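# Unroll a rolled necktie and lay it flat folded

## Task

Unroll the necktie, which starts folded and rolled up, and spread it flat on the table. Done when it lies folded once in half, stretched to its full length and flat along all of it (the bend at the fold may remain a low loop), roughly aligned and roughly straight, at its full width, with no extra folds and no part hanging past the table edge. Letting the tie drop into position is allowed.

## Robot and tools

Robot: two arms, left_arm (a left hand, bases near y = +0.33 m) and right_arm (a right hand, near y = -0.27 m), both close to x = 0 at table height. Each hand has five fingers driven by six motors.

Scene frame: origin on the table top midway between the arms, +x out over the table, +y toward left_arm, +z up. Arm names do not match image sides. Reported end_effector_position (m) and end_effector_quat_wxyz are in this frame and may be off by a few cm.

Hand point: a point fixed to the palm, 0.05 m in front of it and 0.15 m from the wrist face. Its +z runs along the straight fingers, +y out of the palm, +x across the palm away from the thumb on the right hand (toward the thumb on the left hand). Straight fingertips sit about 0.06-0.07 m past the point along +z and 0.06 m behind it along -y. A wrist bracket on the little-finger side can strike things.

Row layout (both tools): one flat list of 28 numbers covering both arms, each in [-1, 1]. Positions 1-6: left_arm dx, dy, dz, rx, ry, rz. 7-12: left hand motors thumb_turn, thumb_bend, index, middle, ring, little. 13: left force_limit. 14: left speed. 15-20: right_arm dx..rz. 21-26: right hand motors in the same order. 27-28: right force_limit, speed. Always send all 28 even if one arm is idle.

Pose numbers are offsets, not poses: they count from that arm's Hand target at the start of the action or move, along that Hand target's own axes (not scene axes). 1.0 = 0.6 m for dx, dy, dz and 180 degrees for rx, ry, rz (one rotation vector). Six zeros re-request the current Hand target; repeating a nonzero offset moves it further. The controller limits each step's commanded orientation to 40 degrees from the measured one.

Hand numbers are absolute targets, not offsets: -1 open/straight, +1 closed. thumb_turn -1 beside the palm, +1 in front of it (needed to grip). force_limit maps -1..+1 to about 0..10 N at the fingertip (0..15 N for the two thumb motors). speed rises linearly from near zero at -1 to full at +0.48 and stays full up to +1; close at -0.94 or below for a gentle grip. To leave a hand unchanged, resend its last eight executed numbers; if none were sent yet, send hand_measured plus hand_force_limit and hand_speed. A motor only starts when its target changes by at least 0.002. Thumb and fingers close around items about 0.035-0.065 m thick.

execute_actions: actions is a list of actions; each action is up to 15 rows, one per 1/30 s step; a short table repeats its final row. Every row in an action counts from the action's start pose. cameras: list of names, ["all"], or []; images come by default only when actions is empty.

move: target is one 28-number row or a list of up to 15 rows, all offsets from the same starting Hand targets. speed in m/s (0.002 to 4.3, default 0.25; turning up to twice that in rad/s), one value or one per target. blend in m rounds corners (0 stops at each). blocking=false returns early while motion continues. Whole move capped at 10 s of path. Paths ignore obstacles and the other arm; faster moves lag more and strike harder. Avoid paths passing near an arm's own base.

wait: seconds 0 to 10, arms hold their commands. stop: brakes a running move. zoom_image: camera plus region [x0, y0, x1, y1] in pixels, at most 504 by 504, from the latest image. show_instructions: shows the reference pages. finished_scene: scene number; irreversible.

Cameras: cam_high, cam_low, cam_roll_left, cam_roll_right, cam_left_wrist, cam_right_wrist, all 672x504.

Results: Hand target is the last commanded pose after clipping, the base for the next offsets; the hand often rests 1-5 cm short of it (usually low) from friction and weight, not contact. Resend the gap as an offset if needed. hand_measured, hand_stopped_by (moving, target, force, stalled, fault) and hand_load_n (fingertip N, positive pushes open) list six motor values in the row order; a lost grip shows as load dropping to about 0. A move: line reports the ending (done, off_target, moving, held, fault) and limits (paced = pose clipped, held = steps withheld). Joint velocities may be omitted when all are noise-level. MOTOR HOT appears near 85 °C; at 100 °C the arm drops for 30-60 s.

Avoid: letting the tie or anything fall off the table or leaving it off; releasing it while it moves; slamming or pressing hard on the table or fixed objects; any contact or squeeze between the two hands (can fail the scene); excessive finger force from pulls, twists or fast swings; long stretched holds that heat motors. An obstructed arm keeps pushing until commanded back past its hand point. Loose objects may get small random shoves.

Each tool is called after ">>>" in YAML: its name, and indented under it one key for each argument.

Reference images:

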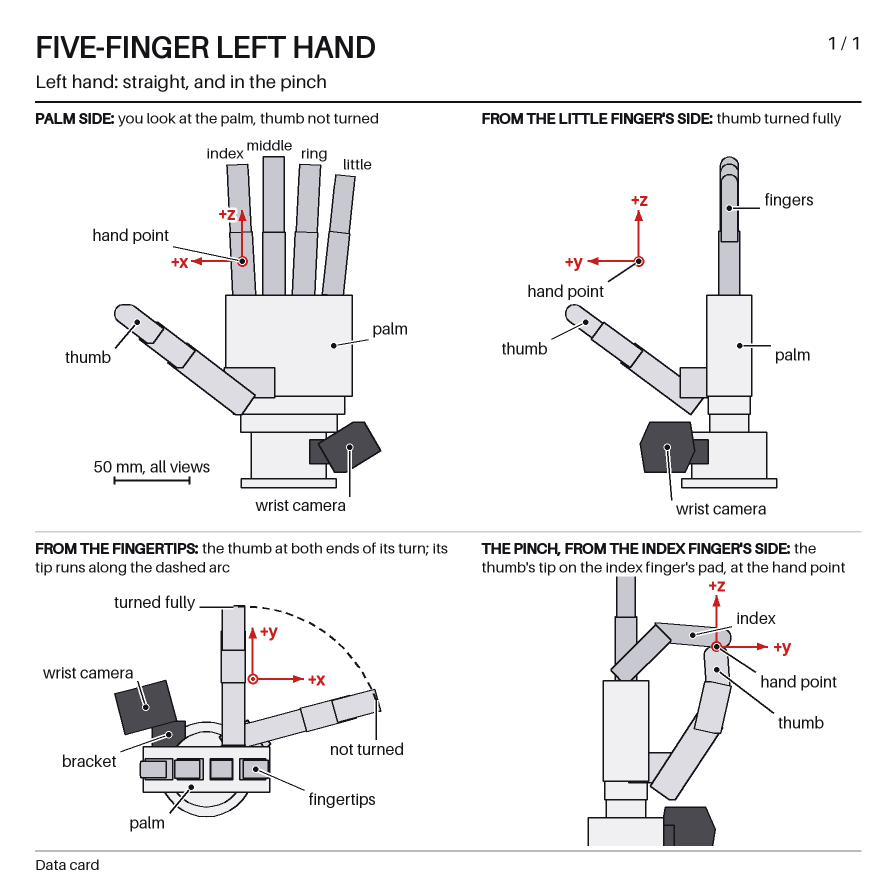

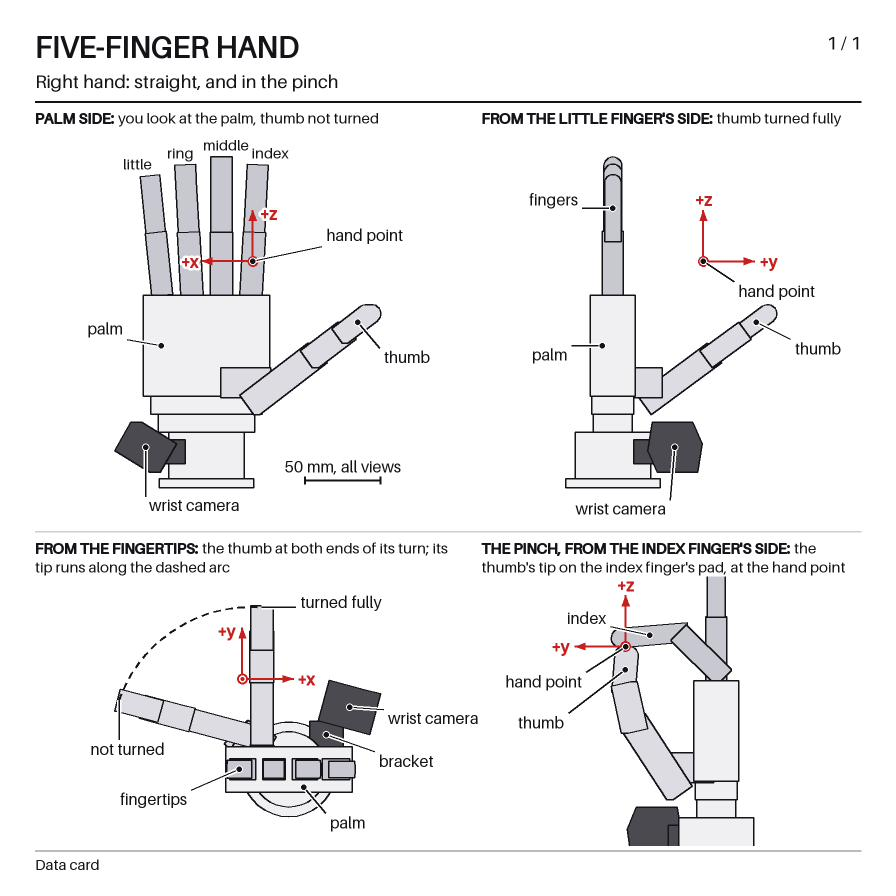

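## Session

>>> execute_actions:
  actions: []

Scene clock: 0.00 s.
left_arm: end_effector_position=(+0.9631, +0.2341, +0.1870) hand_measured=(-1.000, -1.000, -1.000, -1.000, -1.000, -1.000) hand_load_n=(+0.0, +0.0, +0.0, -0.5, +0.0, +0.0) hand_stopped_by=(target, target, target, target, target, target) hand_force_limit=0.00 hand_speed=-0.80 end_effector_quat_wxyz=(-0.303, +0.674, -0.407, +0.537) | right_arm: end_effector_position=(+0.8589, -0.1475, +0.1508) hand_measured=(-1.000, -1.000, -1.000, -1.000, -1.000, -1.000) hand_load_n=(+0.0, +0.0, +0.0, +0.0, +0.0, +0.0) hand_stopped_by=(target, target, target, target, target, target) hand_force_limit=0.00 hand_speed=-0.80 end_effector_quat_wxyz=(-0.536, +0.684, -0.207, +0.451)
Joint positions: left_arm=[-0.053 2.301 2.072 -0.014 -0.019 -0.519] | right_arm=[0.043 2.162 1.594 0.544 -0.553 -0.418]
Joint velocities: within noise
Joint torques (N m): no reading
Motor temperatures (°C): left_arm=[27 35 27 23 25 24] | right_arm=[24 32 22 24 23 23]
Heat: left arm: hottest shoulder 35 °C; right arm: hottest shoulder 32 °C.
Hand target: left_arm +0.9680, +0.2338, +0.1865; -0.304, +0.672, -0.405, +0.540 | right_arm +0.8648, -0.1474, +0.1593; -0.538, +0.679, -0.201, +0.457
camera_calibration:
cam_left_wrist: T_world_to_cam=[[0.256032, 0.206756, 0.944298, -0.466476], [-0.481242, -0.819939, 0.310009, 0.59646], [0.838364, -0.533808, -0.110431, -0.547447], [0, 0, 0, 1]] pos_world=[0.865434, 0.293276, 0.195129]
cam_right_wrist: T_world_to_cam=[[0.363309, -0.50989, -0.779756, -0.266387], [-0.810102, 0.24048, -0.5347, 0.805201], [0.460154, 0.825943, -0.325694, -0.107024], [0, 0, 0, 1]] pos_world=[0.798323, -0.241068, 0.187967]

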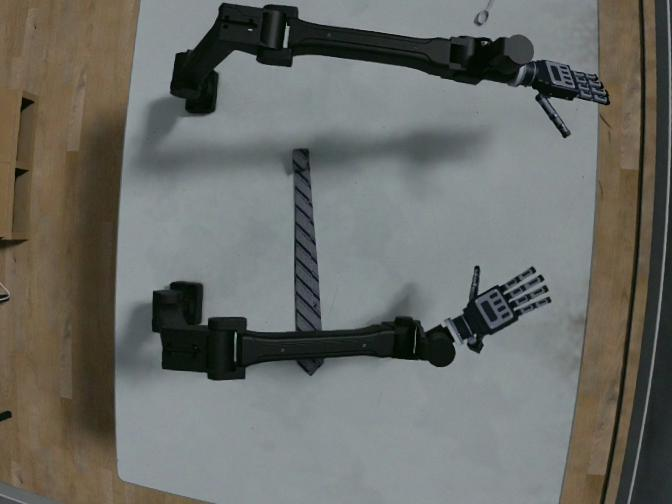

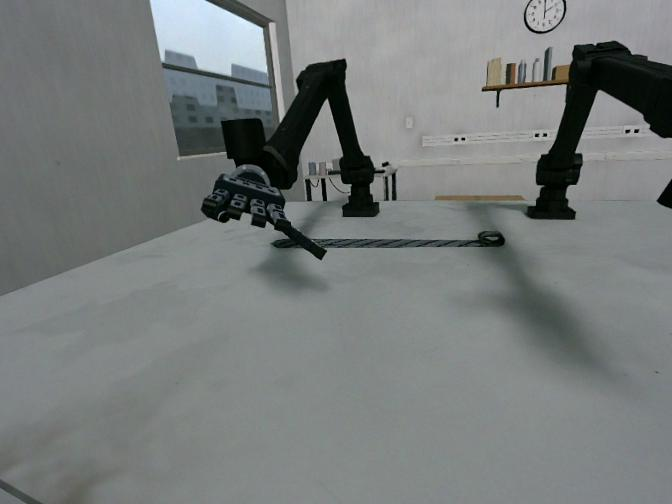

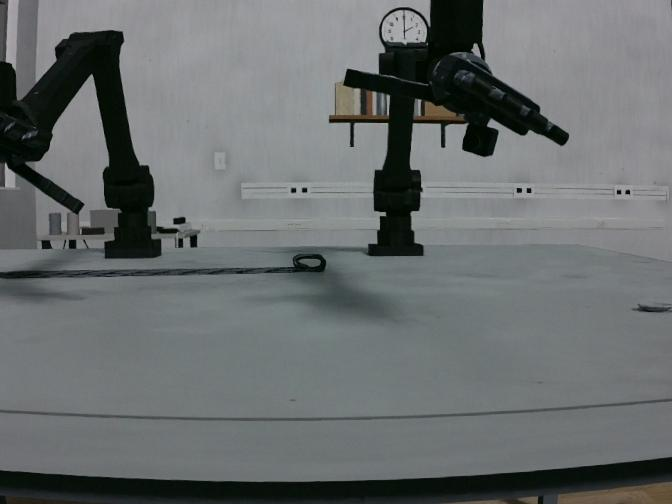

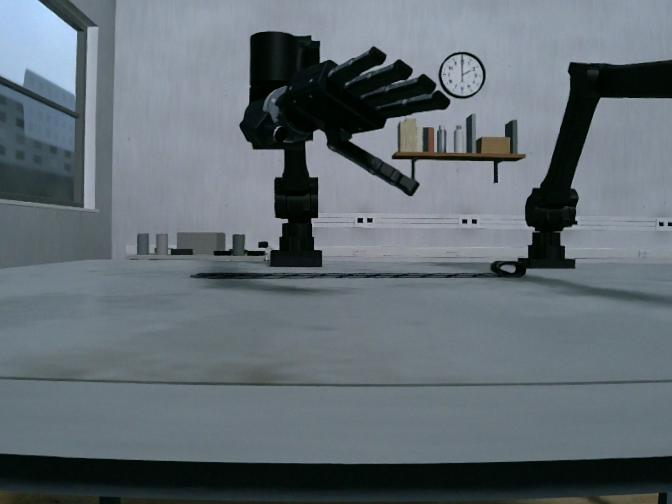

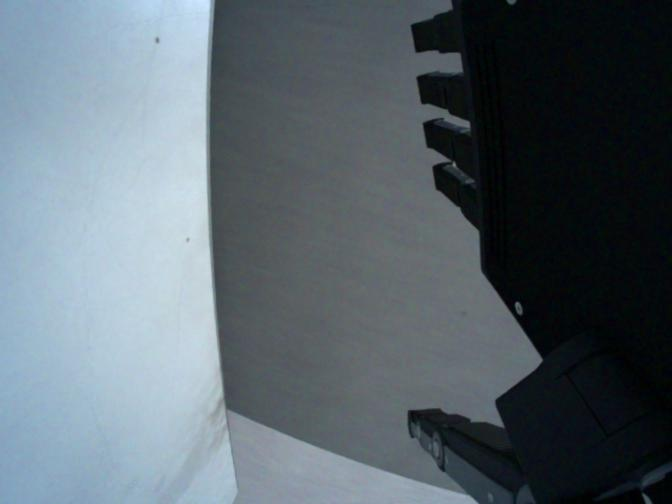

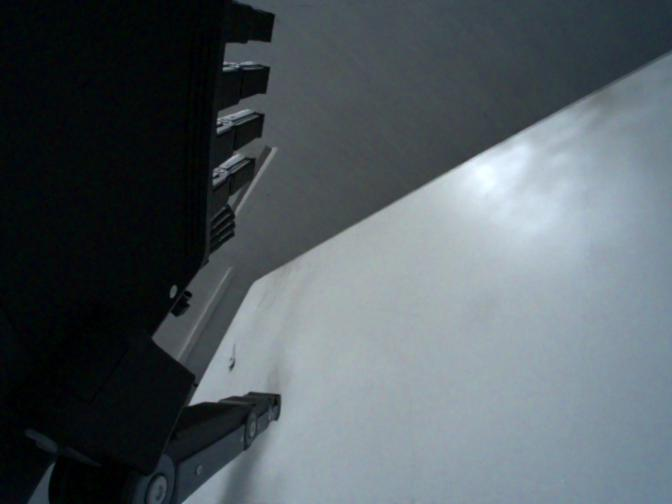

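>>> move:
  target: [-0.985,-0.528,-0.915,0.147,-0.2585,-0.0706,-1,-1,-1,-1,-1,-1,0,-0.8,-0.647,-0.358,-0.664,-0.385,-0.327,-0.144,-1,-1,-1,-1,-1,-1,0,-0.8]
  cameras: ["cam_high","cam_roll_left","cam_roll_right","cam_right_wrist"]
  speed: 0.4

>>> zoom_image:
  camera: "cam_roll_left"
  region: [200, 180, 360, 300]

>>> zoom_image:
  camera: "cam_high"
  region: [240, 120, 360, 220]

Scene clock: 21.27 s.
left_arm: end_effector_position=(+0.4380, +0.9090, +0.2928) hand_measured=(-1.000, -1.000, -1.000, -1.000, -1.000, -1.000) hand_load_n=(+0.0, +0.0, +0.0, +0.0, +0.0, +0.0) hand_stopped_by=(target, target, target, target, target, target) hand_force_limit=0.00 hand_speed=-0.80 end_effector_quat_wxyz=(-0.516, +0.786, -0.041, +0.338) | right_arm: end_effector_position=(+0.2801, -0.0023, +0.1911) hand_measured=(-1.000, -1.000, -1.000, -1.000, -1.000, -1.000) hand_load_n=(+0.0, +0.0, +0.0, +0.0, +0.0, +0.0) hand_stopped_by=(target, target, target, target, target, target) hand_force_limit=0.00 hand_speed=-0.80 end_effector_quat_wxyz=(+0.006, +1.000, +0.008, -0.008)
Joint positions: left_arm=[1.042 1.602 1.279 0.083 0.104 -0.503] | right_arm=[0.861 1.532 1.332 -1.391 -0.003 -0.745]
Joint torques (N m): left_arm=[-0.38 -12.81 12.7 1.61 0.02 0.19] | right_arm=[0.56 -9.76 10.26 -0.13 0.19 0.04]
Heat: left arm: hottest shoulder 38 °C; right arm: hottest shoulder 33 °C.
Hand target: left_arm +0.4506, +0.9197, +0.2992; -0.520, +0.782, -0.049, +0.339 | right_arm +0.2898, +0.0051, +0.2000; +0.001, +1.000, +0.000, +0.000
Off the commanded pose: left_arm 0.018 m, 1 deg | right_arm 0.015 m, 1 deg.
move: off_target (left_arm, right_arm)
camera_calibration:
cam_right_wrist: T_world_to_cam=[[0.282456, -0.958694, -0.0335231, -0.0715763], [-0.794197, -0.253305, 0.552347, 0.109609], [-0.538023, -0.12939, -0.83294, 0.426902], [0, 0, 0, 1]] pos_world=[0.336952, 0.0143816, 0.292642]
Images, in order (width x height): cam_high 672x504, cam_roll_left 672x504, cam_roll_right 672x504, cam_right_wrist 672x504.

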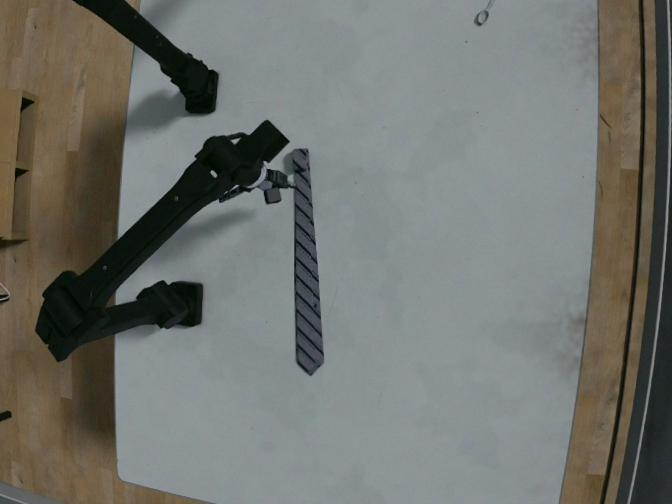

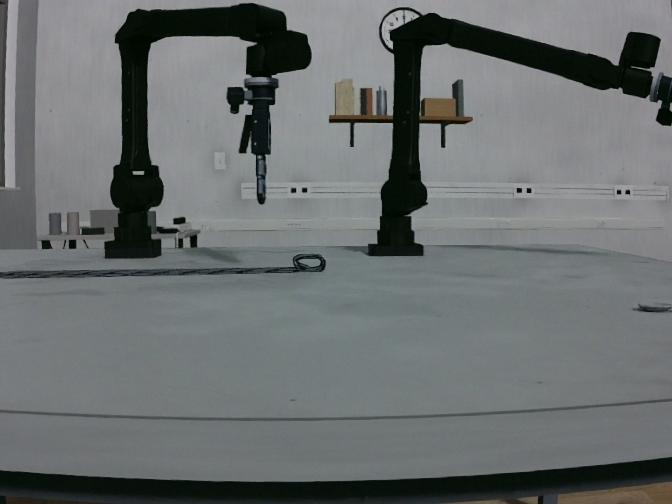

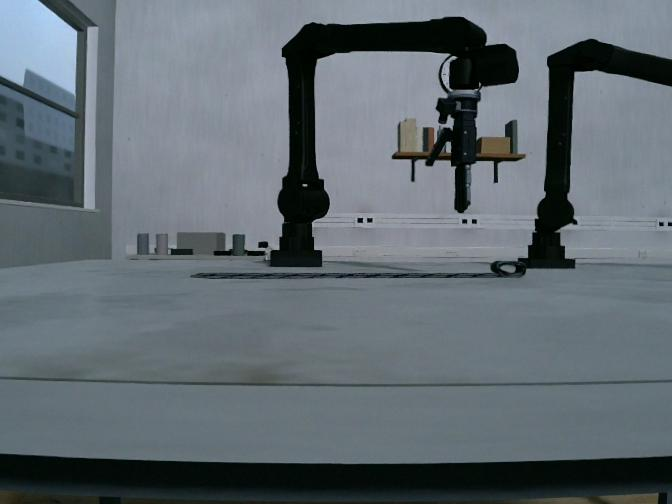

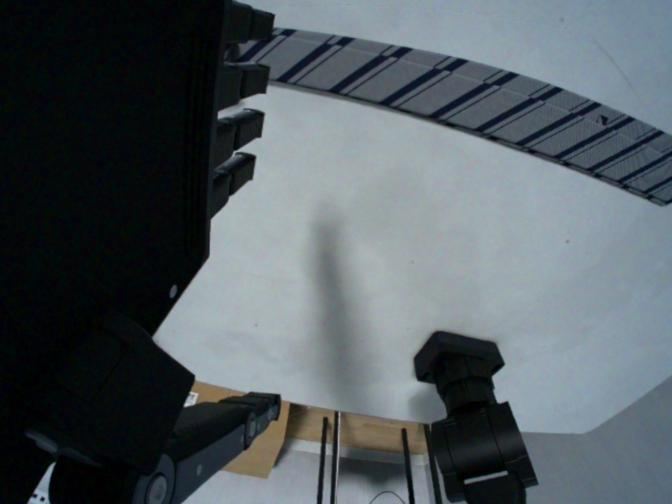

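Scaled by 3.150 from the camera's 672x504 image, which has a finer 960x720 frame.

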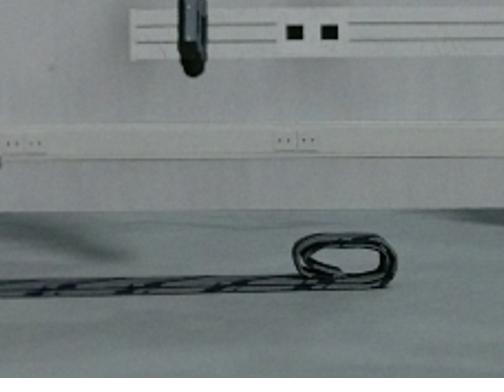

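Scaled by 4.200 from the camera's 672x504 image, which has a finer 960x720 frame.

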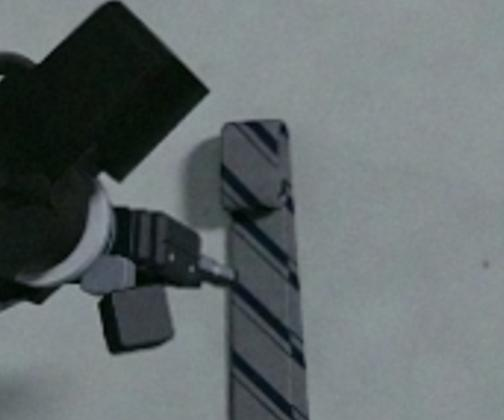

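>>> move:
  target:
    - [0,0,0,0,0,0,-1,-1,-1,-1,-1,-1,0,-0.8,0.033,0,0.223,0,0,0,-1,-1,-1,-1,-1,-1,0,-0.8]
    - [0,0,0,0,0,0,-1,-1,-1,-1,-1,-1,0,-0.8,0.025,-0.32,0.223,0,0,0,-1,-1,-1,-1,-1,-1,0,-0.8]
  cameras: ["cam_high","cam_roll_left","cam_roll_right","cam_right_wrist"]
  speed: 0.13

>>> zoom_image:
  camera: "cam_roll_left"
  region: [250, 200, 450, 320]

Scene clock: 30.97 s.
left_arm: end_effector_position=(+0.4380, +0.9090, +0.2928) hand_measured=(-1.000, -1.000, -1.000, -1.000, -1.000, -1.000) hand_load_n=(+0.0, +0.0, +0.0, +0.0, +0.0, +0.0) hand_stopped_by=(target, target, target, target, target, target) hand_force_limit=0.00 hand_speed=-0.80 end_effector_quat_wxyz=(-0.516, +0.786, -0.041, +0.338) | right_arm: end_effector_position=(+0.3052, +0.1897, +0.0774) hand_measured=(-1.000, -1.000, -1.000, -1.000, -1.000, -1.000) hand_load_n=(+0.0, +0.0, +0.0, -0.5, +0.0, +0.0) hand_stopped_by=(target, target, target, target, target, target) hand_force_limit=0.00 hand_speed=-0.80 end_effector_quat_wxyz=(-0.008, +1.000, +0.002, +0.005)
Joint positions: left_arm=[1.042 1.602 1.279 0.083 0.104 -0.503] | right_arm=[1.04 2.015 1.698 -1.236 0.001 -0.554]
Joint torques (N m): left_arm=[-0.44 -12.81 12.68 1.59 0.03 0.19] | right_arm=[1.61 -14.27 9.09 -0.03 0.02 0.03]
Motor temperatures (°C): left_arm=[27 37 32 23 24 24] | right_arm=[24 33 25 24 23 22]
Heat: left arm: hottest shoulder 37 °C; right arm: hottest shoulder 33 °C.
Hand target: left_arm +0.4506, +0.9197, +0.2992; -0.520, +0.782, -0.049, +0.339 | right_arm +0.3046, +0.1970, +0.0660; +0.001, +1.000, +0.000, +0.000
Off the commanded pose: left_arm 0.018 m, 1 deg | right_arm 0.014 m, 1 deg.
move: off_target (left_arm, right_arm)
camera_calibration:
cam_right_wrist: T_world_to_cam=[[0.272209, -0.960768, -0.0531727, 0.10658], [-0.811322, -0.258876, 0.524157, 0.249499], [-0.517358, -0.0995401, -0.84996, 0.35987], [0, 0, 0, 1]] pos_world=[0.359594, 0.202809, 0.180766]
Images, in order (width x height): cam_high 672x504, cam_roll_left 672x504, cam_roll_right 672x504, cam_right_wrist 672x504.

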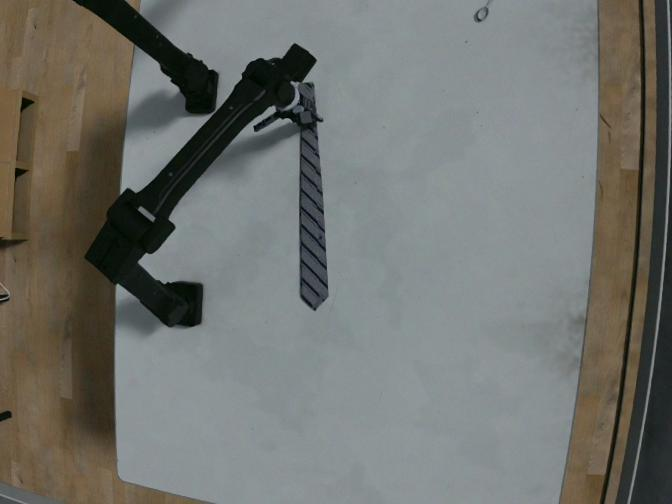

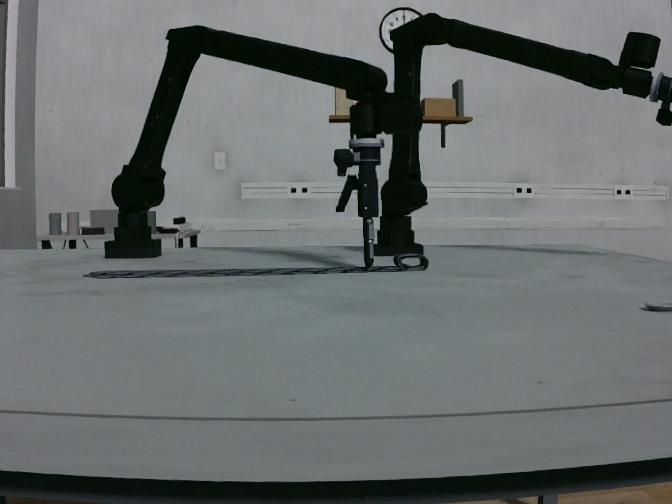

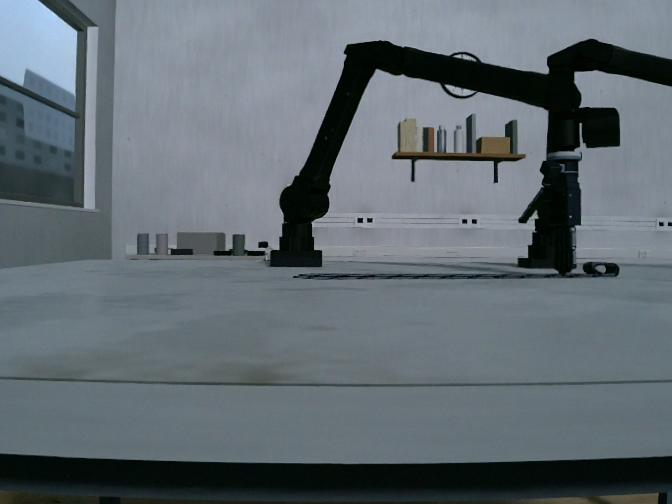

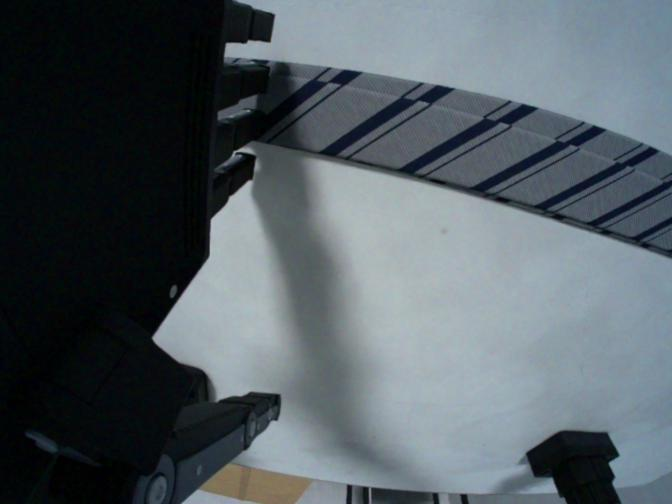

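Scaled by 2.520 from the camera's 672x504 image, which has a finer 960x720 frame.

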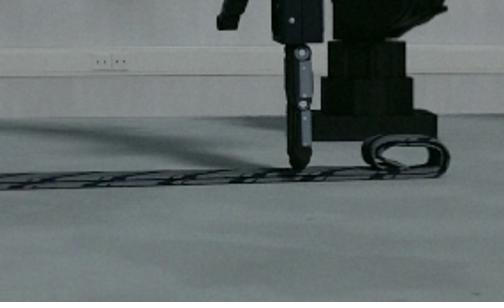

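>>> move:
  target:
    - [0,0,0,0,0,0,-1,-1,-1,-1,-1,-1,0,-0.8,0,0.02,-0.02,0,0,0,-1,-1,-1,-1,-1,-1,0,-0.8]
    - [0,0,0,0,0,0,-1,-1,-1,-1,-1,-1,0,-0.8,0.005,-0.12,-0.02,0,0,0,-1,-1,-1,-1,-1,-1,0,-0.8]
  cameras: ["cam_high","cam_roll_left"]
  speed: 0.12

>>> zoom_image:
  camera: "cam_roll_left"
  region: [300, 200, 500, 320]

Scene clock: 41.03 s.
left_arm: end_effector_position=(+0.4380, +0.9090, +0.2928) hand_measured=(-1.000, -1.000, -1.000, -1.000, -1.000, -1.000) hand_load_n=(+0.0, +0.0, +0.0, +0.0, +0.0, +0.0) hand_stopped_by=(target, target, target, target, target, target) hand_force_limit=0.00 hand_speed=-0.80 end_effector_quat_wxyz=(-0.516, +0.786, -0.041, +0.338) | right_arm: end_effector_position=(+0.3066, +0.2603, +0.0819) hand_measured=(-1.000, -1.000, -1.000, -1.000, -1.000, -1.000) hand_load_n=(+0.0, +0.0, +0.0, +0.0, +0.0, +0.5) hand_stopped_by=(target, target, target, target, target, target) hand_force_limit=0.00 hand_speed=-0.80 end_effector_quat_wxyz=(+0.000, +1.000, +0.003, +0.000)
Joint positions: left_arm=[1.042 1.602 1.279 0.083 0.104 -0.503] | right_arm=[1.093 2.201 2.02 -1.39 0.001 -0.503]
Joint torques (N m): left_arm=[-0.44 -12.81 12.68 1.61 0.03 0.19] | right_arm=[1.44 -17.44 10.06 -0.17 0.01 0.06]
Heat: left arm: hottest shoulder 36 °C; right arm: hottest shoulder 34 °C.
Hand target: left_arm +0.4506, +0.9197, +0.2992; -0.520, +0.782, -0.049, +0.339 | right_arm +0.3077, +0.2691, +0.0780; +0.001, +1.000, +0.000, +0.000
Off the commanded pose: left_arm 0.018 m, 1 deg | right_arm 0.010 m, 0 deg.
move: off_target (left_arm)
Images, in order (width x height): cam_high 672x504, cam_roll_left 672x504.

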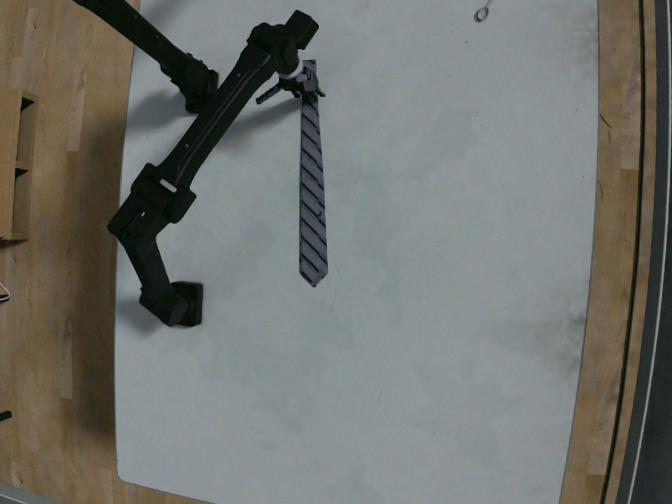

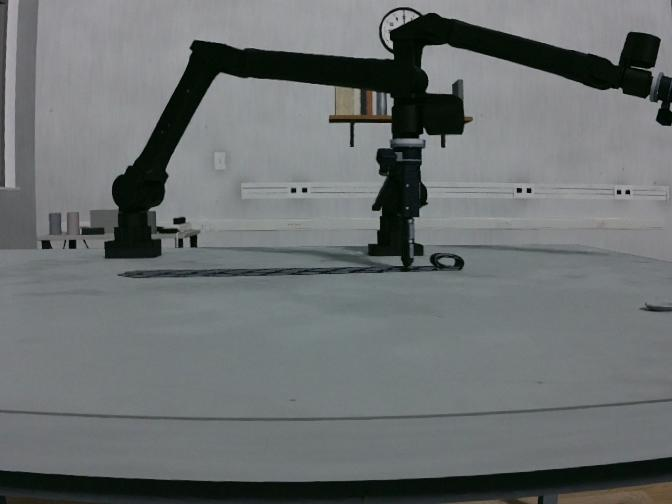

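Scaled by 2.520 from the camera's 672x504 image, which has a finer 960x720 frame.

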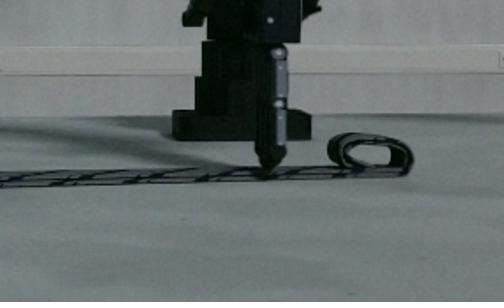

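>>> move:
  target:
    - [0,0,0,0,0,0,-1,-1,-1,-1,-1,-1,0,-0.8,0,0.03,-0.025,0,0,0,-1,-1,-1,-1,-1,-1,0,-0.8]
    - [0,0,0,0,0,0,-1,-1,-1,-1,-1,-1,0,-0.8,0.005,-0.09,-0.025,0,0,0,-1,-1,-1,-1,-1,-1,0,-0.8]
  cameras: ["cam_high","cam_roll_left"]
  speed: 0.12

>>> zoom_image:
  camera: "cam_roll_left"
  region: [300, 200, 500, 320]

Scene clock: 50.07 s.
left_arm: end_effector_position=(+0.4380, +0.9090, +0.2928) hand_measured=(-1.000, -1.000, -1.000, -1.000, -1.000, -1.000) hand_load_n=(+0.0, +0.0, +0.0, +0.0, +0.0, +0.0) hand_stopped_by=(target, target, target, target, target, target) hand_force_limit=0.00 hand_speed=-0.80 end_effector_quat_wxyz=(-0.516, +0.786, -0.041, +0.338) | right_arm: end_effector_position=(+0.3082, +0.3156, +0.0890) hand_measured=(-1.000, -1.000, -1.000, -1.000, -1.000, -1.000) hand_load_n=(+0.0, +0.0, +0.0, +0.0, +0.0, +0.0) hand_stopped_by=(target, target, target, target, target, target) hand_force_limit=0.00 hand_speed=-0.80 end_effector_quat_wxyz=(+0.008, +1.000, +0.005, -0.003)
Joint positions: left_arm=[1.042 1.602 1.279 0.083 0.104 -0.503] | right_arm=[1.127 2.404 2.402 -1.585 0.001 -0.472]
Joint torques (N m): left_arm=[-0.32 -12.86 12.67 1.59 0.03 0.19] | right_arm=[1.08 -20.25 10.45 -0.17 0.01 0.05]
Heat: left arm: hottest shoulder 36 °C; right arm: hottest shoulder 34 °C.
Hand target: left_arm +0.4506, +0.9197, +0.2992; -0.520, +0.782, -0.049, +0.339 | right_arm +0.3108, +0.3229, +0.0927; +0.001, +1.000, +0.000, +0.000
Off the commanded pose: left_arm 0.018 m, 1 deg | right_arm 0.009 m, 1 deg.
move: off_target (left_arm)
Images, in order (width x height): cam_high 672x504, cam_roll_left 672x504.

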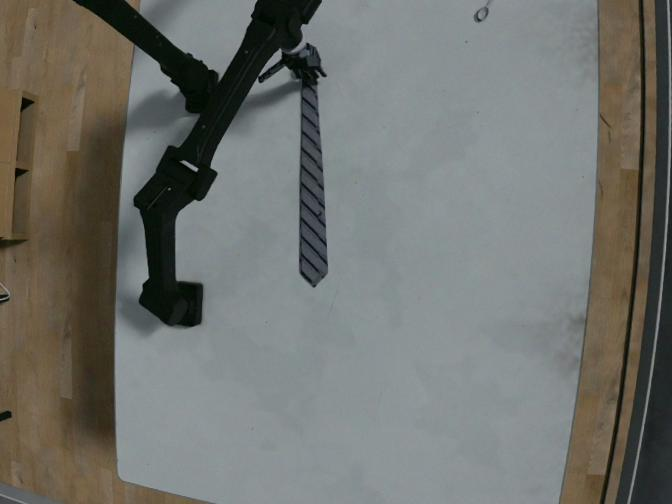

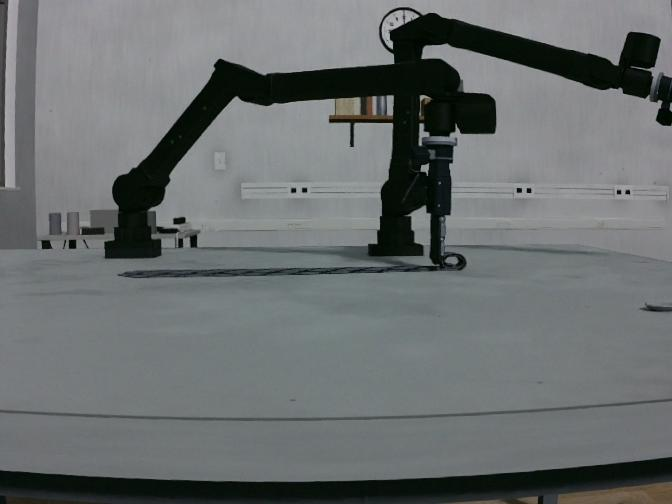

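Scaled by 2.520 from the camera's 672x504 image, which has a finer 960x720 frame.

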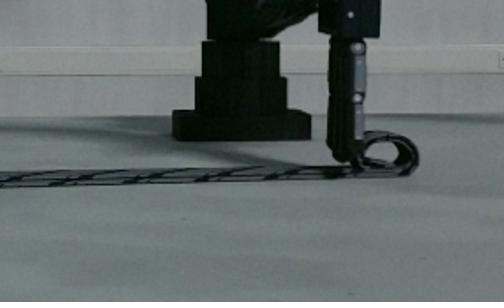

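>>> move:
  target: [0,0,0,0,0,0,-1,-1,-1,-1,-1,-1,0,-0.8,0.005,-0.16,0.002,0,0,0,-1,-1,-1,-1,-1,-1,0,-0.8]
  cameras: ["cam_high","cam_low","cam_roll_left"]
  speed: 0.12

>>> zoom_image:
  camera: "cam_roll_left"
  region: [350, 200, 550, 320]

Scene clock: 54.93 s.
left_arm: end_effector_position=(+0.4380, +0.9090, +0.2928) hand_measured=(-1.000, -1.000, -1.000, -1.000, -1.000, -1.000) hand_load_n=(+0.0, +0.0, +0.0, +0.0, +0.0, +0.0) hand_stopped_by=(target, target, target, target, target, target) hand_force_limit=0.00 hand_speed=-0.80 end_effector_quat_wxyz=(-0.516, +0.786, -0.041, +0.338) | right_arm: end_effector_position=(+0.3109, +0.4080, +0.0948) hand_measured=(-1.000, -1.000, -1.000, -1.000, -1.000, -1.000) hand_load_n=(+0.0, -0.5, +0.0, +0.0, +0.0, +0.0) hand_stopped_by=(target, target, target, target, target, target) hand_force_limit=0.00 hand_speed=-0.80 end_effector_quat_wxyz=(-0.090, +0.995, +0.004, +0.040)
Joint positions: left_arm=[1.042 1.602 1.279 0.083 0.104 -0.503] | right_arm=[1.175 2.637 2.887 -1.623 0.001 -0.422]
Joint torques (N m): left_arm=[-0.44 -12.81 12.68 1.61 0.03 0.19] | right_arm=[1.08 -21.3 10.62 1.31 0.04 0.01]
Heat: left arm: hottest shoulder 36 °C; right arm: hottest shoulder 35 °C.
Hand target: left_arm +0.4506, +0.9197, +0.2992; -0.520, +0.782, -0.049, +0.339 | right_arm +0.3137, +0.4191, +0.0917; +0.000, +1.000, +0.000, +0.000
Off the commanded pose: left_arm 0.018 m, 1 deg | right_arm 0.012 m, 11 deg.
elbow stopped short (right arm): the move would have taken joint 3 (elbow) straighter than the controller allows.
move: off_target (left_arm, right_arm)
Images, in order (width x height): cam_high 672x504, cam_low 672x504, cam_roll_left 672x504.

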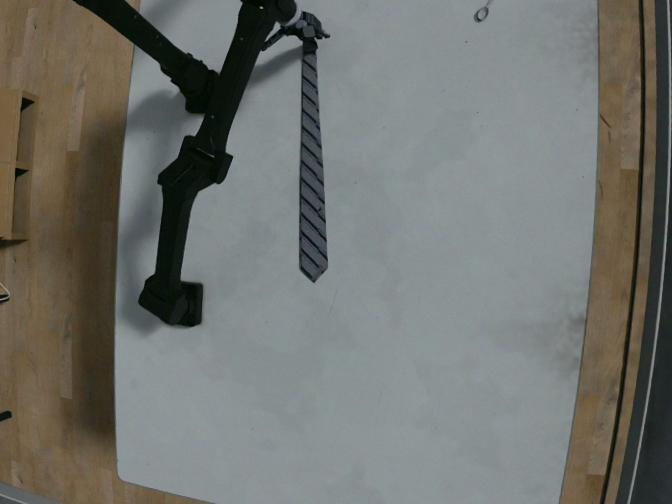

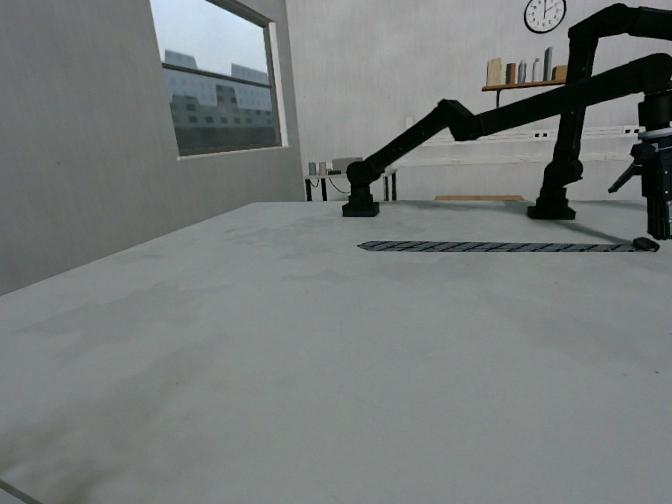

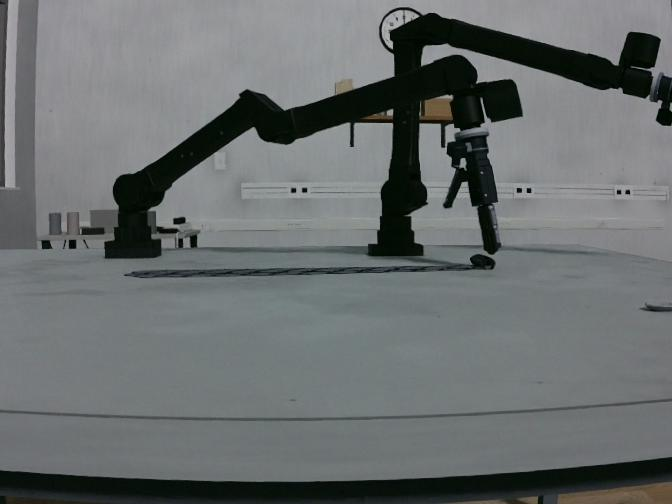

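Scaled by 2.520 from the camera's 672x504 image, which has a finer 960x720 frame.

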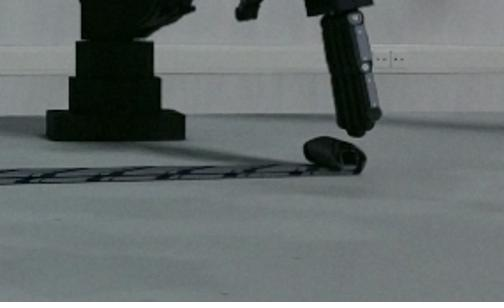

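>>> move:
  target:
    - [0,0,0,0,0,0,-1,-1,-1,-1,-1,-1,0,-0.8,-0.01,0.149,-0.164,0,0,0,-1,-1,-1,-1,-1,-1,0,-0.8]
    - [0,0,0,0,0,0,-1,-1,-1,-1,-1,-1,0,-0.8,-0.01,0.22,-0.02,0.25,0,0,-1,-1,-1,-1,-1,-1,0,-0.8]
    - [0,0,0,0,0,0,-1,-1,-1,-1,-1,-1,0,-0.8,-0.01,0.195,0.09,0.25,0,0,-1,-1,-1,-1,-1,-1,0,-0.8]
  cameras: ["cam_high","cam_roll_left","cam_right_wrist"]
  speed: 0.2

>>> zoom_image:
  camera: "cam_roll_left"
  region: [350, 200, 550, 320]

>>> zoom_image:
  camera: "cam_high"
  region: [260, 0, 360, 100]

Scene clock: 75.70 s.
left_arm: end_effector_position=(+0.4380, +0.9090, +0.2928) hand_measured=(-1.000, -1.000, -1.000, -1.000, -1.000, -1.000) hand_load_n=(+0.0, +0.0, +0.0, +0.0, +0.0, +0.0) hand_stopped_by=(target, target, target, target, target, target) hand_force_limit=0.00 hand_speed=-0.80 end_effector_quat_wxyz=(-0.516, +0.786, -0.041, +0.338) | right_arm: end_effector_position=(+0.3083, +0.2943, +0.0321) hand_measured=(-1.000, -1.000, -1.000, -1.000, -1.000, -1.000) hand_load_n=(+0.0, +0.0, +0.0, +0.0, +0.0, +0.0) hand_stopped_by=(target, target, target, target, target, target) hand_force_limit=0.00 hand_speed=-0.80 end_effector_quat_wxyz=(-0.374, +0.927, -0.001, -0.004)
Joint positions: left_arm=[1.042 1.602 1.279 0.083 0.104 -0.503] | right_arm=[0.989 1.919 1.324 -0.309 -0.409 -0.455]
Joint torques (N m): left_arm=[-0.44 -12.81 12.68 1.59 0.02 0.19] | right_arm=[1.85 -16.15 7.21 2.3 -0.13 0.04]
Motor temperatures (°C): left_arm=[26 36 38 23 24 24] | right_arm=[24 37 27 24 22 22]
Heat: left arm: hottest elbow 38 °C; right arm: hottest shoulder 37 °C.
Hand target: left_arm +0.4506, +0.9197, +0.2992; -0.520, +0.782, -0.049, +0.339 | right_arm +0.3078, +0.3019, +0.0376; -0.382, +0.924, +0.000, +0.000
Off the commanded pose: left_arm 0.018 m, 1 deg | right_arm 0.010 m, 1 deg.
move: off_target (left_arm)
camera_calibration:
cam_right_wrist: T_world_to_cam=[[0.26242, -0.664444, -0.69975, 0.140444], [-0.803996, -0.551555, 0.222212, 0.396403], [-0.533598, 0.504283, -0.678949, 0.155152], [0, 0, 0, 1]] pos_world=[0.36464, 0.233715, 0.11553]
Images, in order (width x height): cam_high 672x504, cam_roll_left 672x504, cam_right_wrist 672x504.

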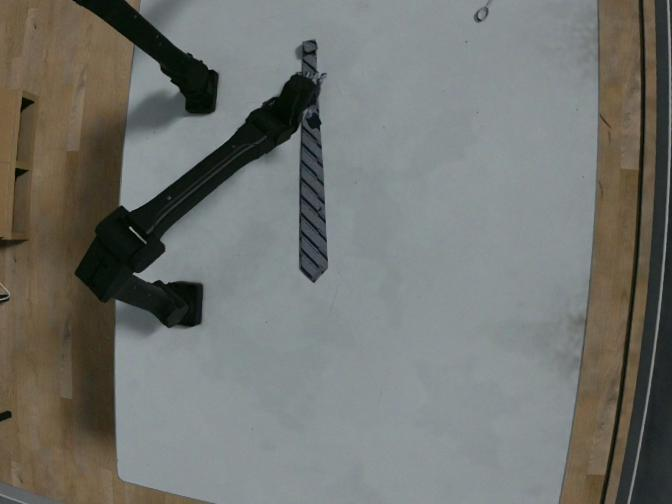

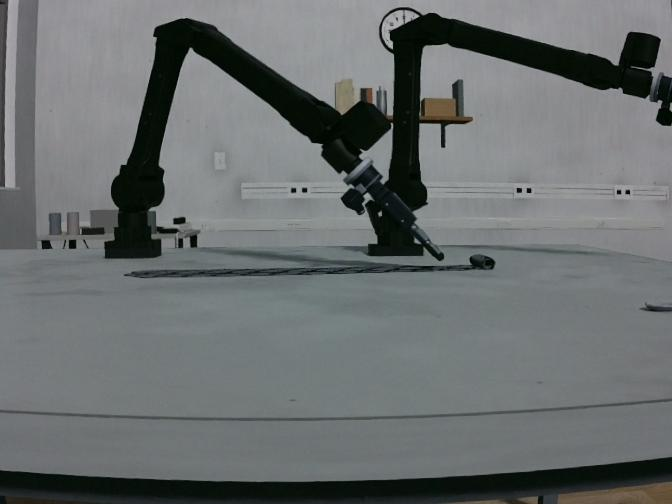

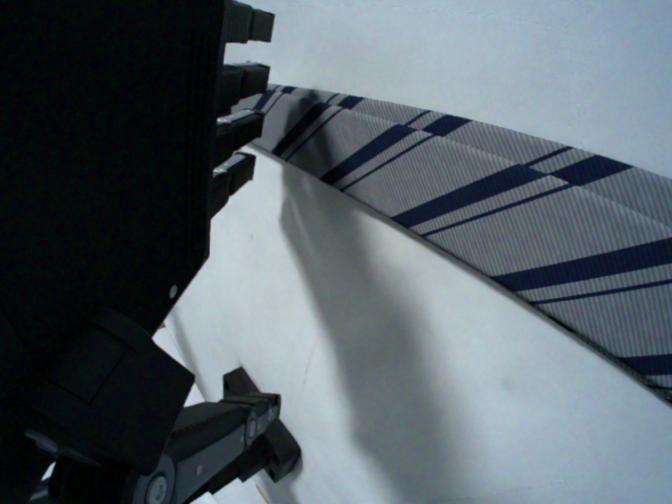

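Scaled by 2.520 from the camera's 672x504 image, which has a finer 960x720 frame.

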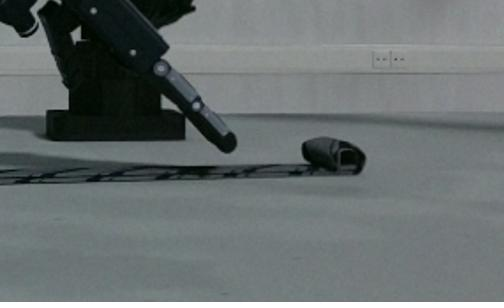

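Scaled by 5.040 from the camera's 672x504 image, which has a finer 960x720 frame.

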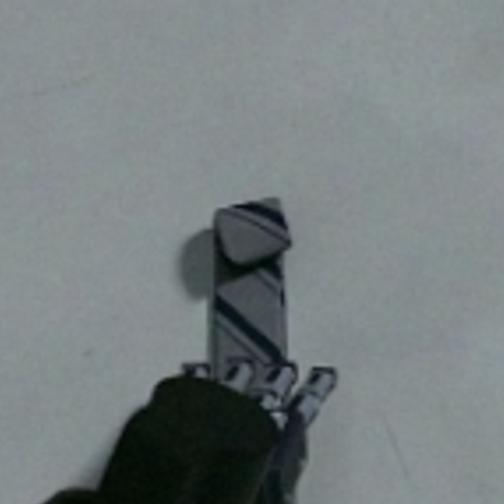

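>>> move:
  target: [0,0,0,0,0,0,-1,-1,-1,-1,-1,-1,0,-0.8,-0.005,-0.171,0.173,0,0,0,-1,-1,-1,-1,-1,-1,0,-0.8]
  cameras: ["cam_high","cam_roll_left","cam_right_wrist"]
  speed: 0.12

>>> zoom_image:
  camera: "cam_roll_left"
  region: [400, 200, 600, 320]

>>> zoom_image:
  camera: "cam_high"
  region: [260, 0, 360, 100]

Scene clock: 81.67 s.
left_arm: end_effector_position=(+0.4380, +0.9090, +0.2928) hand_measured=(-1.000, -1.000, -1.000, -1.000, -1.000, -1.000) hand_load_n=(-0.5, +0.0, +0.0, +0.0, +0.0, -0.5) hand_stopped_by=(target, target, target, target, target, target) hand_force_limit=0.00 hand_speed=-0.80 end_effector_quat_wxyz=(-0.516, +0.786, -0.041, +0.338) | right_arm: end_effector_position=(+0.2999, +0.4358, +0.0307) hand_measured=(-1.000, -1.000, -1.000, -1.000, -1.000, -1.000) hand_load_n=(-0.5, +0.0, +0.0, +0.0, +0.0, +0.0) hand_stopped_by=(target, target, target, target, target, target) hand_force_limit=0.00 hand_speed=-0.80 end_effector_quat_wxyz=(-0.376, +0.926, +0.003, -0.003)
Joint positions: left_arm=[1.042 1.602 1.279 0.083 0.104 -0.503] | right_arm=[1.115 2.187 1.77 -0.443 -0.331 -0.357]
Joint torques (N m): left_arm=[-0.38 -12.81 12.68 1.61 0.02 0.19] | right_arm=[1.55 -18.55 10.85 1.28 -0.06 0.05]
Heat: left arm: hottest elbow 38 °C; right arm: hottest shoulder 37 °C.
Hand target: left_arm +0.4506, +0.9197, +0.2992; -0.520, +0.782, -0.049, +0.339 | right_arm +0.3046, +0.4479, +0.0364; -0.382, +0.924, +0.000, +0.000
Off the commanded pose: left_arm 0.018 m, 1 deg | right_arm 0.014 m, 1 deg.
move: off_target (left_arm, right_arm)
camera_calibration:
cam_right_wrist: T_world_to_cam=[[0.270684, -0.658943, -0.701801, 0.230895], [-0.801953, -0.557637, 0.214271, 0.470245], [-0.532542, 0.504812, -0.679385, 0.0777815], [0, 0, 0, 1]] pos_world=[0.356037, 0.375107, 0.114126]
Images, in order (width x height): cam_high 672x504, cam_roll_left 672x504, cam_right_wrist 672x504.

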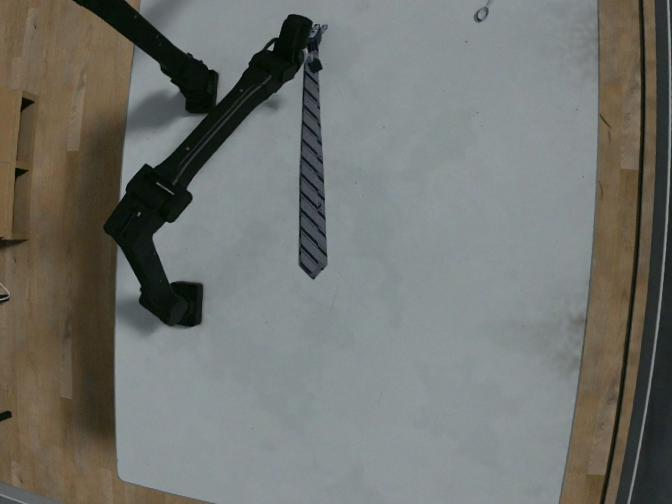

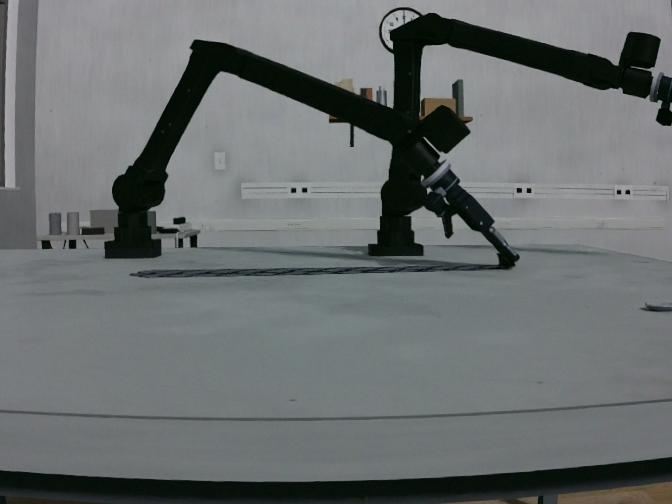

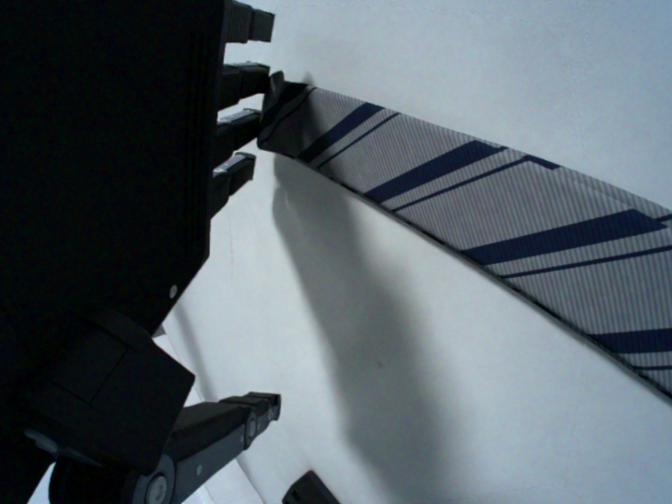

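Scaled by 2.520 from the camera's 672x504 image, which has a finer 960x720 frame.

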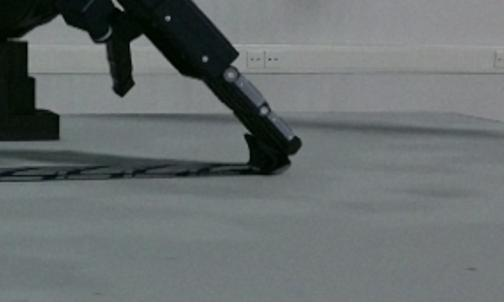

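Scaled by 5.040 from the camera's 672x504 image, which has a finer 960x720 frame.

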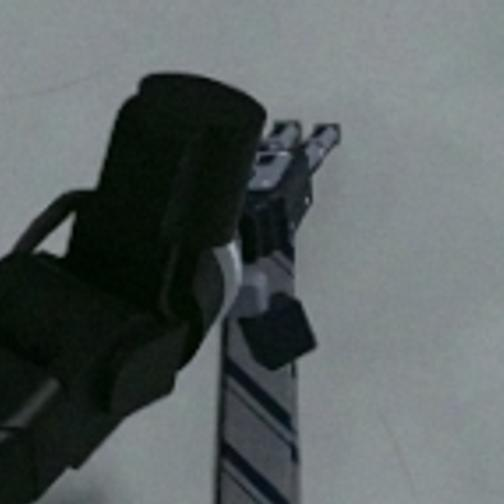

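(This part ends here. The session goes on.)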